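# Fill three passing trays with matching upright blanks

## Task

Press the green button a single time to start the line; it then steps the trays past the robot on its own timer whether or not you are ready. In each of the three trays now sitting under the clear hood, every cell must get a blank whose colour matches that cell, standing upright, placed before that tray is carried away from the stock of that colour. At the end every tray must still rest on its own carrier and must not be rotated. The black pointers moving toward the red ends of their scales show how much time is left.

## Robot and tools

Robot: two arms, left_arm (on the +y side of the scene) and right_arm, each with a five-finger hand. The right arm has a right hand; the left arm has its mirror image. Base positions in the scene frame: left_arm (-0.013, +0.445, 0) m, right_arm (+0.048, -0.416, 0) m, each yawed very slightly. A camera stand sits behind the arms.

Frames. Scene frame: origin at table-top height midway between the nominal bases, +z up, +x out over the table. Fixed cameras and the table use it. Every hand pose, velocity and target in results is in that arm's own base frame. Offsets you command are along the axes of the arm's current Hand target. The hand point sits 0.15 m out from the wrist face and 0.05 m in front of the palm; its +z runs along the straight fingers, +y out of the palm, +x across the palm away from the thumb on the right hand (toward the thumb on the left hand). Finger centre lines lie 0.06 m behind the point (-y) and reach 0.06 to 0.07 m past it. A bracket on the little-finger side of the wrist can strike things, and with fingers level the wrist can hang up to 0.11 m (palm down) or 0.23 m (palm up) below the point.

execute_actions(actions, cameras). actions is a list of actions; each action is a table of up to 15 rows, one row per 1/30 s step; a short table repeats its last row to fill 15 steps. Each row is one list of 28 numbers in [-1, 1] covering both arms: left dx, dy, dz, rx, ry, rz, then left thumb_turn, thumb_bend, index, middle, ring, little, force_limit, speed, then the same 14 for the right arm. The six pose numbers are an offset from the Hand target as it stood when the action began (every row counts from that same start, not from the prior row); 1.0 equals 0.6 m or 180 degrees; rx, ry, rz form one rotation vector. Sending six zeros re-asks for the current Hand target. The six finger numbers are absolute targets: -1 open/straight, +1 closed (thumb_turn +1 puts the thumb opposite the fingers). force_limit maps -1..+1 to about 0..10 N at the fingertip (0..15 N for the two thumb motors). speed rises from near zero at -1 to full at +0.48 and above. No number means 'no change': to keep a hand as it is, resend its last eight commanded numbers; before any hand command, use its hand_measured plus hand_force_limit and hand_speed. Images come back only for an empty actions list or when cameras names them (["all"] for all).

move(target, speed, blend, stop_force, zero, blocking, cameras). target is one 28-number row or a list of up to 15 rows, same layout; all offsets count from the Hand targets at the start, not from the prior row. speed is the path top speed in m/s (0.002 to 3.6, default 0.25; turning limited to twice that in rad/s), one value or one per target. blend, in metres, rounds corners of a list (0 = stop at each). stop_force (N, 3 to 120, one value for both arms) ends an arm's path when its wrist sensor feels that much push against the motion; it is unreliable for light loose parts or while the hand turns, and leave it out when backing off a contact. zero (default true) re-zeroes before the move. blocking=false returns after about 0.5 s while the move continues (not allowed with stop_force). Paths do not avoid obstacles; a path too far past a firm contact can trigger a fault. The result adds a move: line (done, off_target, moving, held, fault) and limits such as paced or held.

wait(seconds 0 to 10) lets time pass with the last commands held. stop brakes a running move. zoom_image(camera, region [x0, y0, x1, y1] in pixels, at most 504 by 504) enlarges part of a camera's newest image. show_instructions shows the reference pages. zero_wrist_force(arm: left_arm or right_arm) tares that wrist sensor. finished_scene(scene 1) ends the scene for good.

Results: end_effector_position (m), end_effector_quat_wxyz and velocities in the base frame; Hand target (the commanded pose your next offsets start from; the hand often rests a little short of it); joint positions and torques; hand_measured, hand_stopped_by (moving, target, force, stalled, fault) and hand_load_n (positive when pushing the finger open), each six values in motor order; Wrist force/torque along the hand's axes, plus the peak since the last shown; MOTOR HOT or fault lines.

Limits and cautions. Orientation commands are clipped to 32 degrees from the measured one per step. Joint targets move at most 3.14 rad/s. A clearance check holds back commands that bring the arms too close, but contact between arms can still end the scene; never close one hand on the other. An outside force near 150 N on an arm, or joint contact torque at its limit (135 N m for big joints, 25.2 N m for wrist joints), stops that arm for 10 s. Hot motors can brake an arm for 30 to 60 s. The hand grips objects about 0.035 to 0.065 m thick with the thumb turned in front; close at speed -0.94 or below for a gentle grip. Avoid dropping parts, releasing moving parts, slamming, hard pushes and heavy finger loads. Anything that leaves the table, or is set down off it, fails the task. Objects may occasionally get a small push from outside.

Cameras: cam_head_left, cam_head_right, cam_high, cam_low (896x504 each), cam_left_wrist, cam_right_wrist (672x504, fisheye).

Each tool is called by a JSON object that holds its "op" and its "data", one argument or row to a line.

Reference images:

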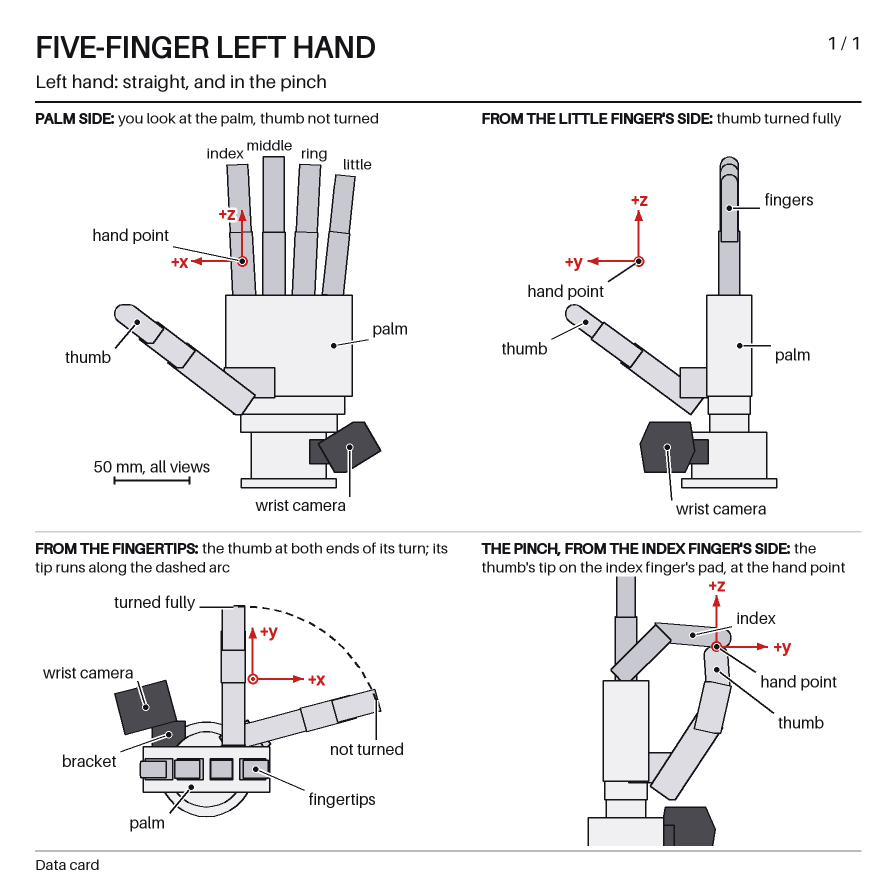

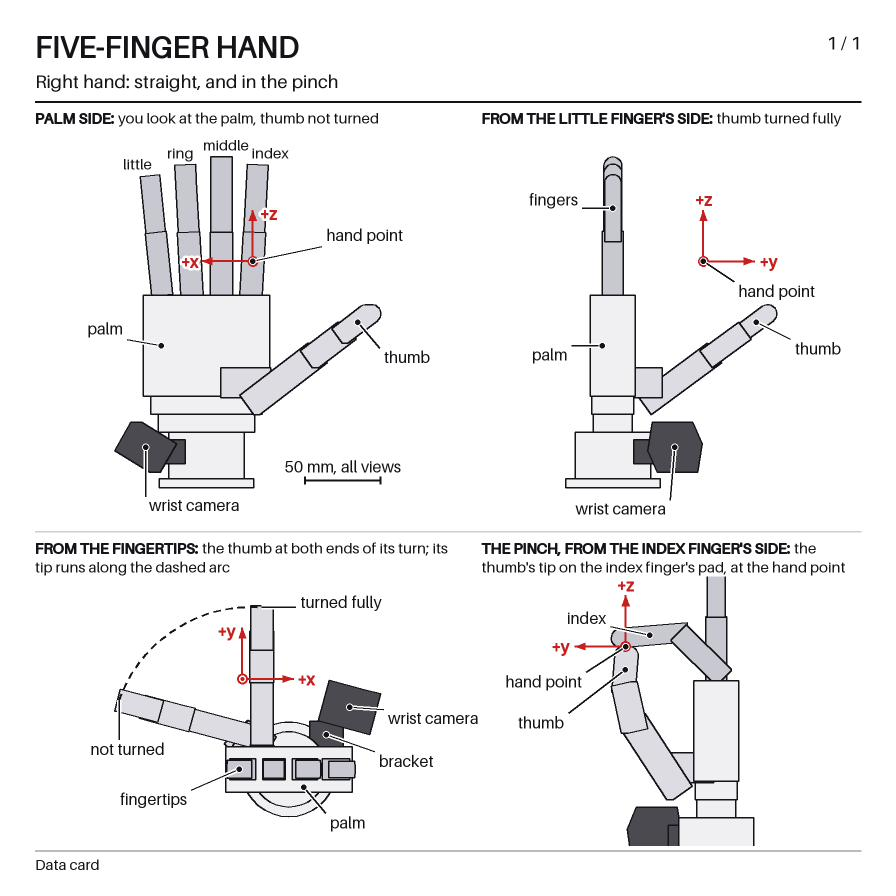

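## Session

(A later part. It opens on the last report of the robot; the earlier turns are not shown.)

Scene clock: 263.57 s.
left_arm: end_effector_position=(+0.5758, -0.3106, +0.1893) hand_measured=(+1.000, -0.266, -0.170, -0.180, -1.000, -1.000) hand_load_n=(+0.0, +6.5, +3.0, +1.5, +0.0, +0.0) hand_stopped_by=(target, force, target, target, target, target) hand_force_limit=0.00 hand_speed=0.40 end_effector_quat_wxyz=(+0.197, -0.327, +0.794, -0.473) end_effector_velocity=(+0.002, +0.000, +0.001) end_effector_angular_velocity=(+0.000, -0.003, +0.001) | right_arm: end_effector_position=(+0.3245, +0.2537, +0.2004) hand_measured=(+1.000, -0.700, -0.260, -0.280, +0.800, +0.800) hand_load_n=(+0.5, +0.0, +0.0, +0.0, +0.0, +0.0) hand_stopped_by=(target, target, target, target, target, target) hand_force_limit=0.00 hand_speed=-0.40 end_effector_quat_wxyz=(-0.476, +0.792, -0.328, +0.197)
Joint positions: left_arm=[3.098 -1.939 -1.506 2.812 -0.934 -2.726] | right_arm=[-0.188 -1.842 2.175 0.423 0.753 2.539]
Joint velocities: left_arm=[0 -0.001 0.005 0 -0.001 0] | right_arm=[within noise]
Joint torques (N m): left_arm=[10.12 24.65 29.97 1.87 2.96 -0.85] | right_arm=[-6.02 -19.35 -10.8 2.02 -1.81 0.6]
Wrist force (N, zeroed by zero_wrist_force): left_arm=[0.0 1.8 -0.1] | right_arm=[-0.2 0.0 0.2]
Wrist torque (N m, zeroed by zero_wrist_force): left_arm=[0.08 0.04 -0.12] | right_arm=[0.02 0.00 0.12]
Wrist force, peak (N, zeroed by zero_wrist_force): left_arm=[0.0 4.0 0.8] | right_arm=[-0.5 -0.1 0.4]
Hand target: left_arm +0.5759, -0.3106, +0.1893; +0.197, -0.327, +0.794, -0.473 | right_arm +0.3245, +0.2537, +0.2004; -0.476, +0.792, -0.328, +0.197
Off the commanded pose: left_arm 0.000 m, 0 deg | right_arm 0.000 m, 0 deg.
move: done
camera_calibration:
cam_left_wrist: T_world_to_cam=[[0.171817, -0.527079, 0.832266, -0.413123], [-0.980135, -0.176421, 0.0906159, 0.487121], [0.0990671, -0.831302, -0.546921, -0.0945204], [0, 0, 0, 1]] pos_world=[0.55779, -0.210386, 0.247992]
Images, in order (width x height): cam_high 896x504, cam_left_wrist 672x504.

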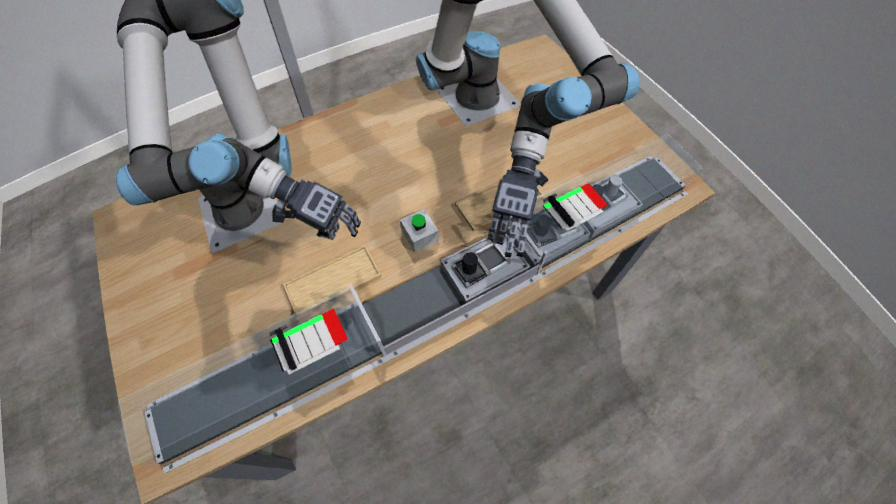

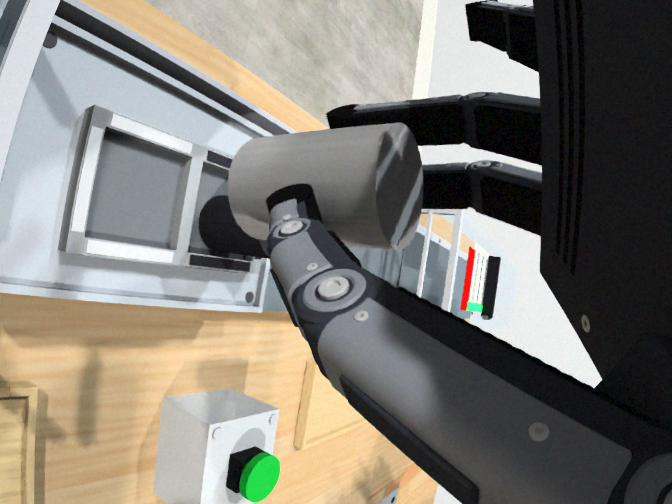

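{"op": "move", "data": {
  "target": [0.0035,0.1187,0.0690,0,0,0,1,0.25,-0.17,-0.18,-1,-1,0.0,0.4,0,0,0,0,0,0,1,-0.7,-0.26,-0.28,0.8,0.8,0.0,-0.4],
  "speed": 0.2,
  "cameras": ["cam_left_wrist","cam_head_left","cam_high"]
}}

Scene clock: 265.60 s.
left_arm: end_effector_position=(+0.5763, -0.3137, +0.1070) hand_measured=(+1.000, -0.266, -0.170, -0.180, -1.000, -1.000) hand_load_n=(+0.0, +6.5, +3.0, +1.5, +0.0, +0.0) hand_stopped_by=(target, force, target, target, target, target) hand_force_limit=0.00 hand_speed=0.40 end_effector_quat_wxyz=(+0.197, -0.327, +0.794, -0.473) | right_arm: end_effector_position=(+0.3245, +0.2537, +0.2004) hand_measured=(+1.000, -0.700, -0.260, -0.280, +0.800, +0.800) hand_load_n=(+0.0, +0.0, +0.0, +0.0, +0.0, +0.0) hand_stopped_by=(target, target, target, target, target, target) hand_force_limit=0.00 hand_speed=-0.40 end_effector_quat_wxyz=(-0.476, +0.792, -0.328, +0.197)
Joint positions: left_arm=[3.091 -2.017 -1.619 3.006 -0.94 -2.731] | right_arm=[-0.188 -1.842 2.175 0.423 0.753 2.539]
Joint torques (N m): left_arm=[0.38 37.96 15.33 2.22 0.56 0.95] | right_arm=[-6 -18.55 -10.95 2.07 -1.74 0.49]
Wrist force (N, zeroed by zero_wrist_force): left_arm=[0.0 1.8 0.0] | right_arm=[-0.3 0.1 0.2]
Wrist torque (N m, zeroed by zero_wrist_force): left_arm=[0.08 0.06 -0.07] | right_arm=[0.02 0.00 0.11]
Wrist force, peak (N, zeroed by zero_wrist_force): left_arm=[0.2 3.9 1.1] | right_arm=[-0.5 0.2 0.3]
Hand target: left_arm +0.5764, -0.3136, +0.1069; +0.197, -0.327, +0.794, -0.473 | right_arm +0.3245, +0.2537, +0.2004; -0.476, +0.792, -0.328, +0.197
Off the commanded pose: left_arm 0.000 m, 0 deg | right_arm 0.000 m, 0 deg.
move: done
camera_calibration:
cam_left_wrist: T_world_to_cam=[[0.172182, -0.527016, 0.832231, -0.346496], [-0.980071, -0.176617, 0.0909254, 0.494508], [0.0990673, -0.831301, -0.546923, -0.142085], [0, 0, 0, 1]] pos_world=[0.558389, -0.213386, 0.165692]
Images, in order (width x height): cam_head_left 896x504, cam_high 896x504, cam_left_wrist 672x504.

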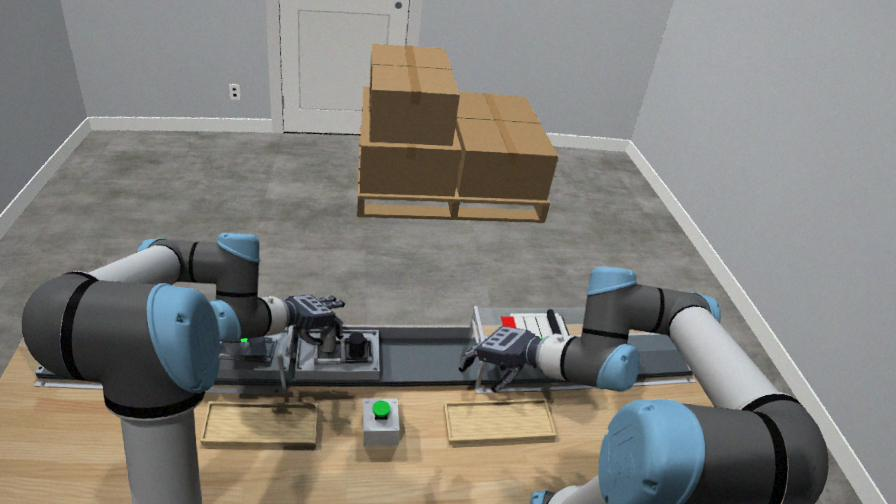

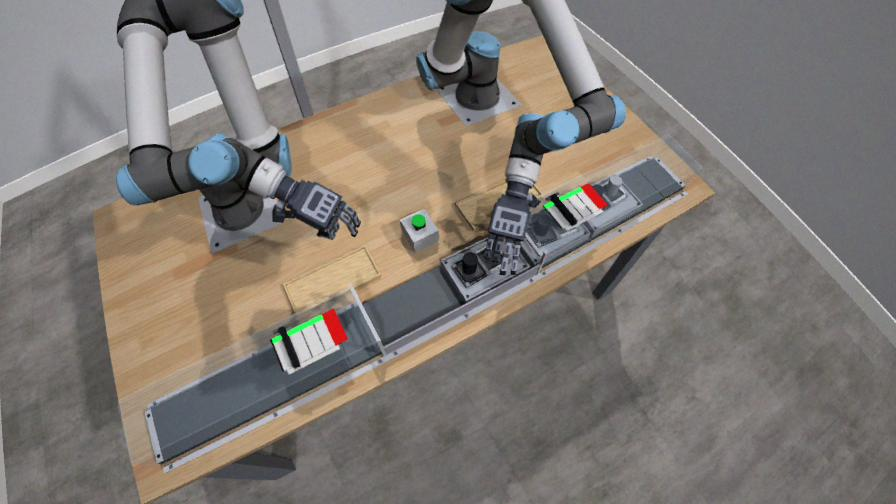

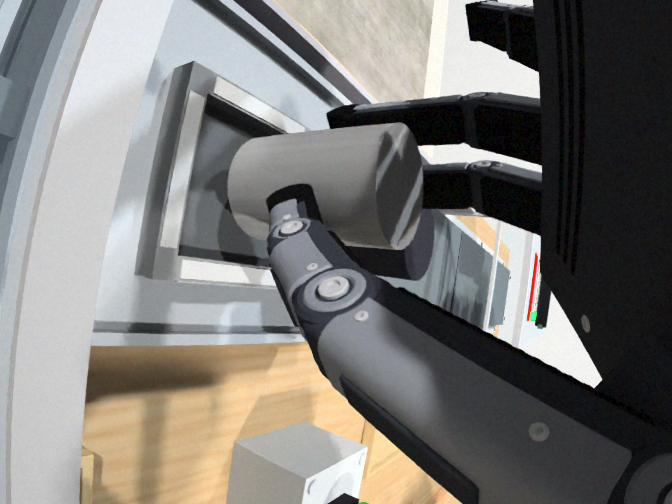

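{"op": "zoom_image", "data": {
  "camera": "cam_left_wrist",
  "region": [130, 40, 340, 300]
}}

Scaled by 1.938 from the camera's 672x504 image, which has a finer 960x720 frame.

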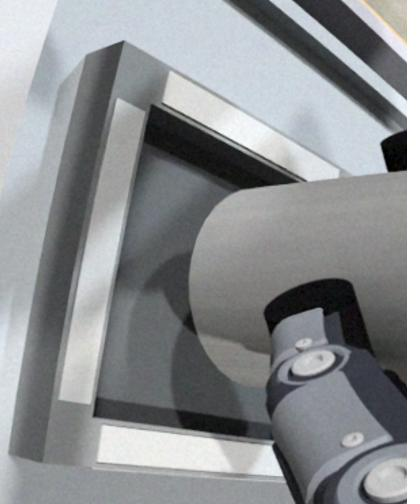

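{"op": "move", "data": {
  "target": [0,0.0247,0.0158,0,0,0,1,0.25,-0.17,-0.18,-1,-1,0.0,0.4,0,0,0,0,0,0,1,-0.7,-0.26,-0.28,0.8,0.8,0.0,-0.4],
  "speed": 0.04,
  "stop_force": 10
}}

{"op": "move", "data": {
  "target": [
    [0,0,0,0,0,0,1,-0.7,-0.26,-0.28,-1,-1,0.0,-0.3,0,0,0,0,0,0,1,-0.7,-0.26,-0.28,0.8,0.8,0.0,-0.4],
    [0,-0.1472,-0.0783,0,0,0,1,-0.7,-0.26,-0.28,-1,-1,0.0,-0.3,0,0,0,0,0,0,1,-0.7,-0.26,-0.28,0.8,0.8,0.0,-0.4]
  ],
  "speed": [0.2,0.2],
  "cameras": ["cam_left_wrist","cam_high"]
}}

Scene clock: 269.27 s.
left_arm: end_effector_position=(+0.5774, -0.3145, +0.0894) hand_measured=(+1.000, -0.266, -0.170, -0.180, -1.000, -1.000) hand_load_n=(+0.0, +5.5, +3.0, +3.5, +0.0, +0.0) hand_stopped_by=(target, force, target, target, target, target) hand_force_limit=0.00 hand_speed=0.40 end_effector_quat_wxyz=(+0.197, -0.327, +0.794, -0.473) | right_arm: end_effector_position=(+0.3245, +0.2537, +0.2004) hand_measured=(+1.000, -0.700, -0.260, -0.280, +0.800, +0.800) hand_load_n=(+0.0, +0.0, +0.0, +0.0, +0.0, +0.0) hand_stopped_by=(target, target, target, target, target, target) hand_force_limit=0.00 hand_speed=-0.40 end_effector_quat_wxyz=(-0.476, +0.792, -0.328, +0.197)
Joint positions: left_arm=[3.09 -2.04 -1.635 3.046 -0.941 -2.732] | right_arm=[-0.188 -1.842 2.175 0.423 0.753 2.539]
Joint torques (N m): left_arm=[-6.73 53.05 29.24 -3.48 -1.16 0.5] | right_arm=[-5.77 -18.36 -11.12 2.09 -1.54 0.48]
Wrist force (N, zeroed by zero_wrist_force): left_arm=[0.2 1.7 0.0] | right_arm=[-0.2 0.0 0.5]
Wrist torque (N m, zeroed by zero_wrist_force): left_arm=[0.06 0.03 -0.04] | right_arm=[0.00 -0.02 0.11]
Wrist force, peak (N, zeroed by zero_wrist_force): left_arm=[0.2 -1.9 -3.1] | right_arm=[-0.4 0.4 0.5]
Hand target: left_arm +0.5774, -0.3145, +0.0894; +0.197, -0.327, +0.794, -0.473 | right_arm +0.3245, +0.2537, +0.2004; -0.476, +0.792, -0.328, +0.197
Off the commanded pose: left_arm 0.000 m, 0 deg | right_arm 0.000 m, 0 deg.
move: done

Scene clock: 271.00 s.
left_arm: end_effector_position=(+0.5776, -0.3153, +0.1893) hand_measured=(+1.000, -0.700, -0.260, -0.280, -1.000, -1.000) hand_load_n=(+0.5, +0.0, +0.0, +0.0, -0.5, +0.0) hand_stopped_by=(target, target, target, target, target, target) hand_force_limit=0.00 hand_speed=-0.30 end_effector_quat_wxyz=(+0.197, -0.327, +0.794, -0.473) | right_arm: end_effector_position=(+0.3245, +0.2537, +0.2004) hand_measured=(+1.000, -0.700, -0.260, -0.280, +0.800, +0.800) hand_load_n=(+0.0, +0.0, +0.0, +0.0, +0.0, +0.0) hand_stopped_by=(target, target, target, target, target, target) hand_force_limit=0.00 hand_speed=-0.40 end_effector_quat_wxyz=(-0.476, +0.792, -0.328, +0.197)
Joint positions: left_arm=[3.088 -1.946 -1.496 2.813 -0.942 -2.733] | right_arm=[-0.188 -1.842 2.175 0.423 0.753 2.539]
Joint torques (N m): left_arm=[-4.81 34.35 26.37 -3.56 -1.16 0.97] | right_arm=[-5.98 -18.84 -10.99 2 -1.31 0.53]
Wrist force (N, zeroed by zero_wrist_force): left_arm=[0.1 0.3 -0.7] | right_arm=[-0.5 0.0 0.5]
Wrist torque (N m, zeroed by zero_wrist_force): left_arm=[0.03 0.02 -0.03] | right_arm=[-0.01 0.02 0.10]
Wrist force, peak (N, zeroed by zero_wrist_force): left_arm=[0.1 2.4 0.1] | right_arm=[-0.5 0.2 0.5]
Hand target: left_arm +0.5776, -0.3153, +0.1894; +0.197, -0.327, +0.794, -0.473 | right_arm +0.3245, +0.2537, +0.2004; -0.476, +0.792, -0.328, +0.197
Off the commanded pose: left_arm 0.000 m, 0 deg | right_arm 0.000 m, 0 deg.
move: done
camera_calibration:
cam_left_wrist: T_world_to_cam=[[0.171776, -0.526987, 0.832333, -0.415914], [-0.980122, -0.17656, 0.090489, 0.488058], [0.0992703, -0.831331, -0.54684, -0.0986083], [0, 0, 0, 1]] pos_world=[0.559589, -0.214986, 0.248092]
Images, in order (width x height): cam_high 896x504, cam_left_wrist 672x504.

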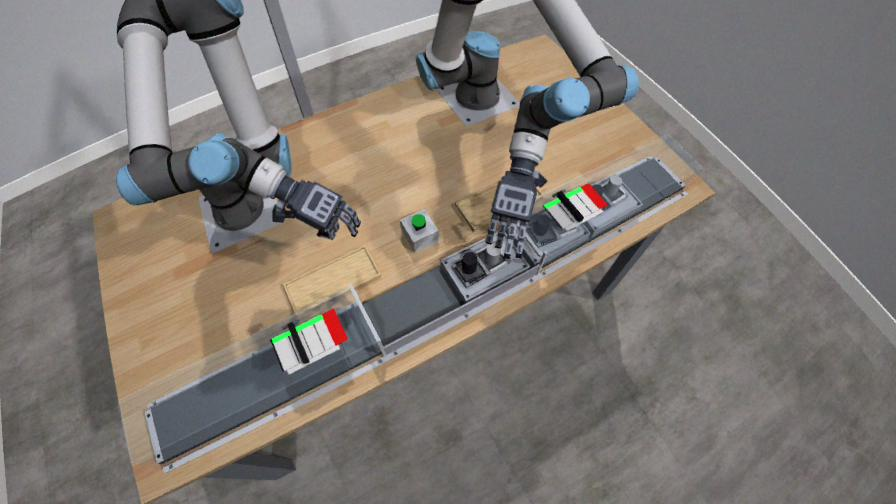

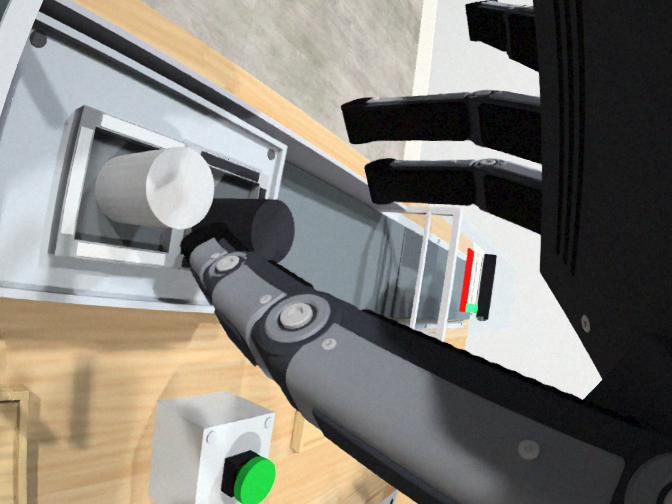

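{"op": "move", "data": {
  "target": [0.165,0.0665,-0.2316,0,0,0,1,-0.7,-0.26,-0.28,-1,-1,0.0,-0.3,0,0,-0.1,0,0,0,1,-0.7,-0.26,-0.28,0.8,0.8,0.0,-0.4],
  "speed": 0.25,
  "cameras": ["cam_high","cam_low"]
}}

Scene clock: 273.00 s.
left_arm: end_effector_position=(+0.4078, -0.2851, +0.2200) hand_measured=(+1.000, -0.700, -0.260, -0.280, -1.000, -1.000) hand_load_n=(+0.0, +0.0, +0.0, +0.0, +0.0, +0.0) hand_stopped_by=(target, target, target, target, target, target) hand_force_limit=0.00 hand_speed=-0.30 end_effector_quat_wxyz=(+0.197, -0.327, +0.794, -0.473) | right_arm: end_effector_position=(+0.2870, +0.2163, +0.2286) hand_measured=(+1.000, -0.700, -0.260, -0.280, +0.800, +0.800) hand_load_n=(+0.0, +0.0, +0.0, +0.0, +0.0, +0.0) hand_stopped_by=(target, target, target, target, target, target) hand_force_limit=0.00 hand_speed=-0.40 end_effector_quat_wxyz=(-0.476, +0.792, -0.328, +0.197)
Joint positions: left_arm=[3.159 -1.52 -1.922 2.781 -0.885 -2.679] | right_arm=[-0.496 -1.971 2.248 0.799 0.563 2.138]
Joint torques (N m): left_arm=[-13.3 32.2 7.03 0.93 -2.15 -1.15] | right_arm=[-4.54 -3.45 -24.98 2.94 0.95 -1.11]
Wrist force (N, zeroed by zero_wrist_force): left_arm=[-0.2 0.4 -0.9] | right_arm=[-0.4 0.2 0.0]
Wrist torque (N m, zeroed by zero_wrist_force): left_arm=[0.06 -0.01 -0.06] | right_arm=[0.03 0.02 0.03]
Wrist force, peak (N, zeroed by zero_wrist_force): left_arm=[1.0 1.2 -2.5] | right_arm=[-0.1 0.0 1.0]
Hand target: left_arm +0.4077, -0.2851, +0.2200; +0.197, -0.327, +0.794, -0.473 | right_arm +0.2870, +0.2163, +0.2286; -0.476, +0.792, -0.328, +0.197
Off the commanded pose: left_arm 0.000 m, 0 deg | right_arm 0.000 m, 0 deg.
move: done
Images, in order (width x height): cam_high 896x504, cam_low 896x504.

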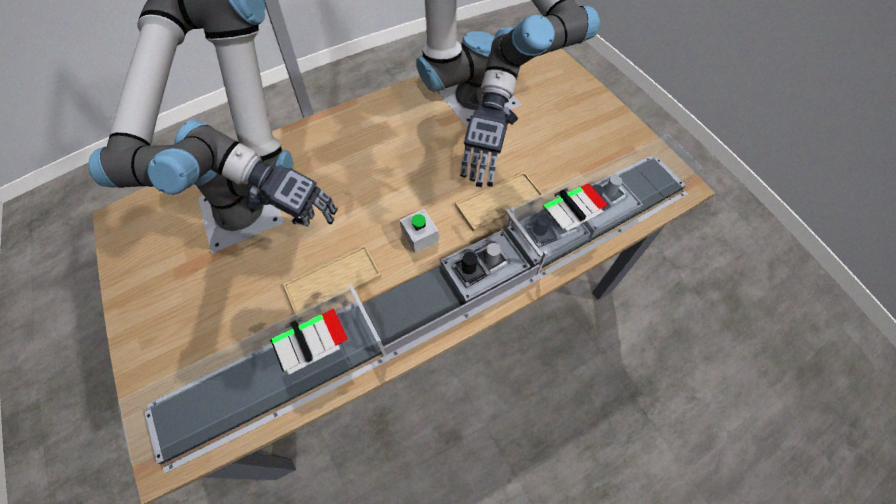

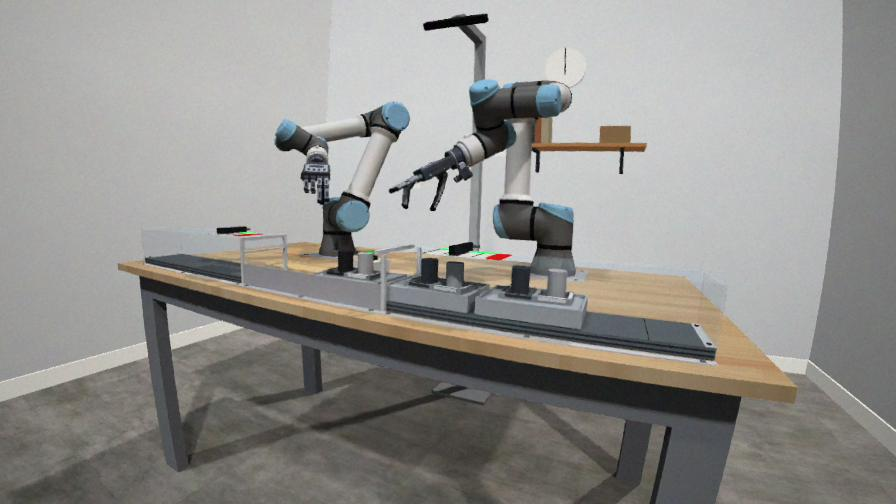

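{"op": "wait", "data": {
  "seconds": 10
}}

{"op": "wait", "data": {
  "seconds": 8,
  "cameras": ["cam_high","cam_low"]
}}

Scene clock: 283.40 s.
left_arm: end_effector_position=(+0.4077, -0.2851, +0.2200) hand_measured=(+1.000, -0.700, -0.260, -0.280, -1.000, -1.000) hand_load_n=(+0.0, +0.0, +0.0, +0.0, +0.0, -0.5) hand_stopped_by=(target, target, target, target, target, target) hand_force_limit=0.00 hand_speed=-0.30 end_effector_quat_wxyz=(+0.197, -0.327, +0.794, -0.473) | right_arm: end_effector_position=(+0.2870, +0.2163, +0.2286) hand_measured=(+1.000, -0.700, -0.260, -0.280, +0.800, +0.800) hand_load_n=(+0.5, -0.5, +0.0, +0.0, +0.0, +0.0) hand_stopped_by=(target, target, target, target, target, target) hand_force_limit=0.00 hand_speed=-0.40 end_effector_quat_wxyz=(-0.476, +0.792, -0.328, +0.197)
Joint positions: left_arm=[3.159 -1.52 -1.923 2.781 -0.885 -2.679] | right_arm=[-0.496 -1.971 2.248 0.799 0.562 2.138]
Joint torques (N m): left_arm=[-12.66 31.5 7.63 -3.81 -0.88 0.71] | right_arm=[-5.29 -11.35 -24.68 2.4 -2.64 -1.12]
Wrist force (N, zeroed by zero_wrist_force): left_arm=[-0.1 0.5 -0.9] | right_arm=[-0.4 0.4 0.1]
Wrist torque (N m, zeroed by zero_wrist_force): left_arm=[0.07 -0.02 -0.06] | right_arm=[0.05 0.01 0.05]
Wrist force, peak (N, zeroed by zero_wrist_force): left_arm=[0.0 0.7 -1.2] | right_arm=[-0.7 0.6 0.0]
Hand target: left_arm +0.4077, -0.2851, +0.2200; +0.197, -0.327, +0.794, -0.473 | right_arm +0.2870, +0.2163, +0.2286; -0.476, +0.792, -0.328, +0.197
Off the commanded pose: left_arm 0.000 m, 0 deg | right_arm 0.000 m, 0 deg.
wait: 10.00 s; at rest from the start

Scene clock: 291.40 s.
left_arm: end_effector_position=(+0.4077, -0.2851, +0.2200) hand_measured=(+1.000, -0.700, -0.260, -0.280, -1.000, -1.000) hand_load_n=(+0.0, +0.0, +0.0, +0.0, +0.0, +0.0) hand_stopped_by=(target, target, target, target, target, target) hand_force_limit=0.00 hand_speed=-0.30 end_effector_quat_wxyz=(+0.197, -0.327, +0.794, -0.473) | right_arm: end_effector_position=(+0.2870, +0.2163, +0.2286) hand_measured=(+1.000, -0.700, -0.260, -0.280, +0.800, +0.800) hand_load_n=(+0.0, +0.0, +0.0, +0.0, +0.0, +0.0) hand_stopped_by=(target, target, target, target, target, target) hand_force_limit=0.00 hand_speed=-0.40 end_effector_quat_wxyz=(-0.476, +0.792, -0.328, +0.197)
Joint positions: left_arm=[3.159 -1.52 -1.923 2.781 -0.885 -2.679] | right_arm=[-0.496 -1.971 2.248 0.799 0.562 2.138]
Joint torques (N m): left_arm=[-12.61 31.43 7.21 -3.71 0.17 0.61] | right_arm=[-4.8 -11.37 -24.93 1.84 -2.58 -0.73]
Wrist force (N, zeroed by zero_wrist_force): left_arm=[0.0 0.7 -0.9] | right_arm=[-0.2 0.5 -0.1]
Wrist torque (N m, zeroed by zero_wrist_force): left_arm=[0.10 -0.04 -0.06] | right_arm=[0.07 -0.01 0.07]
Wrist force, peak (N, zeroed by zero_wrist_force): left_arm=[-0.1 0.8 -1.2] | right_arm=[-0.4 0.7 0.3]
Hand target: left_arm +0.4077, -0.2851, +0.2200; +0.197, -0.327, +0.794, -0.473 | right_arm +0.2870, +0.2163, +0.2286; -0.476, +0.792, -0.328, +0.197
Off the commanded pose: left_arm 0.000 m, 0 deg | right_arm 0.000 m, 0 deg.
wait: 8.00 s; at rest by 0.17 s
Images, in order (width x height): cam_high 896x504, cam_low 896x504.

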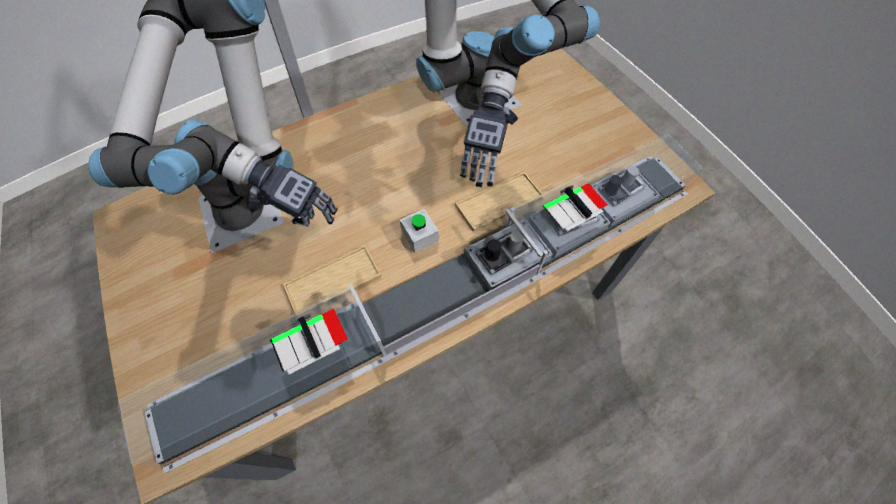

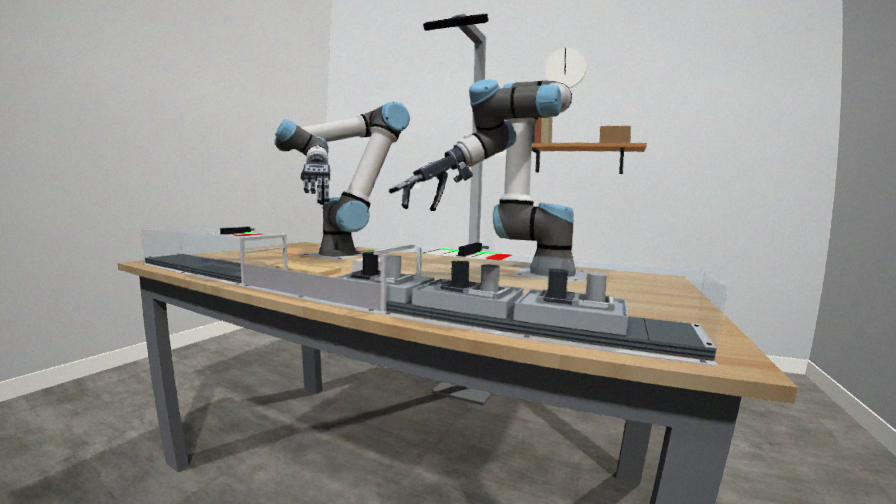

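{"op": "wait", "data": {
  "seconds": 3.5,
  "cameras": ["cam_high","cam_low"]
}}

Scene clock: 295.13 s.
left_arm: end_effector_position=(+0.4077, -0.2851, +0.2200) hand_measured=(+1.000, -0.700, -0.260, -0.280, -1.000, -1.000) hand_load_n=(+0.0, +0.0, +0.0, +0.0, +0.0, +0.0) hand_stopped_by=(target, target, target, target, target, target) hand_force_limit=0.00 hand_speed=-0.30 end_effector_quat_wxyz=(+0.197, -0.327, +0.794, -0.473) | right_arm: end_effector_position=(+0.2870, +0.2163, +0.2286) hand_measured=(+1.000, -0.700, -0.260, -0.280, +0.800, +0.800) hand_load_n=(+0.0, +0.0, +0.0, +0.0, +0.0, +0.0) hand_stopped_by=(target, target, target, target, target, target) hand_force_limit=0.00 hand_speed=-0.40 end_effector_quat_wxyz=(-0.476, +0.792, -0.328, +0.197)
Joint positions: left_arm=[3.159 -1.52 -1.923 2.781 -0.885 -2.679] | right_arm=[-0.496 -1.971 2.248 0.799 0.562 2.138]
Joint torques (N m): left_arm=[-11.9 30.55 7.84 -3.71 0.71 0.71] | right_arm=[-4.41 -11.89 -25.1 1.57 -2.54 -0.62]
Wrist force (N, zeroed by zero_wrist_force): left_arm=[-0.1 0.7 -0.9] | right_arm=[-0.2 0.6 -0.1]
Wrist torque (N m, zeroed by zero_wrist_force): left_arm=[0.11 -0.03 -0.07] | right_arm=[0.08 0.00 0.07]
Wrist force, peak (N, zeroed by zero_wrist_force): left_arm=[0.0 0.6 -1.2] | right_arm=[-0.3 0.8 0.0]
Hand target: left_arm +0.4077, -0.2851, +0.2200; +0.197, -0.327, +0.794, -0.473 | right_arm +0.2870, +0.2163, +0.2286; -0.476, +0.792, -0.328, +0.197
Off the commanded pose: left_arm 0.000 m, 0 deg | right_arm 0.000 m, 0 deg.
wait: 3.50 s; at rest from the start
Images, in order (width x height): cam_high 896x504, cam_low 896x504.

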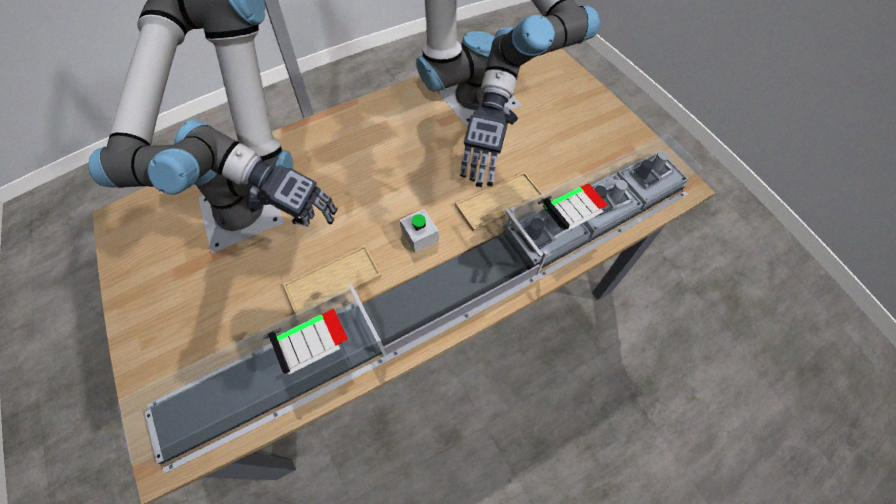

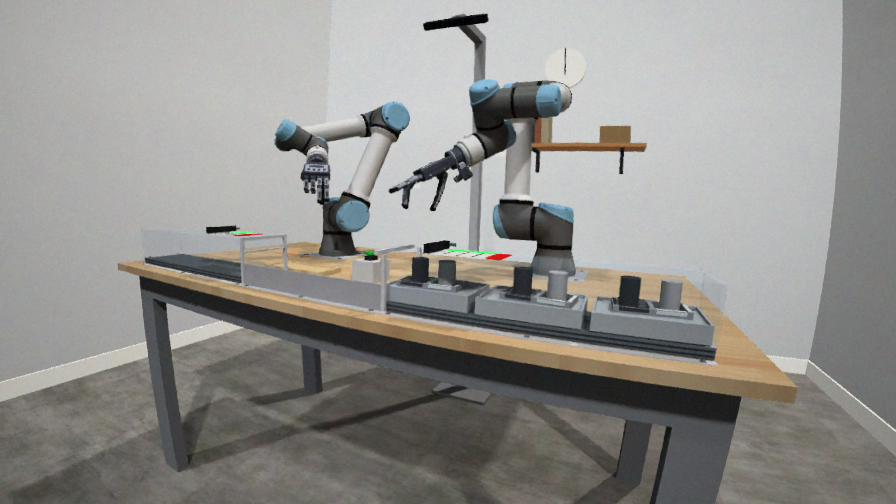

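{"op": "finished_scene", "data": {

}}

The scene is finished: the task was done.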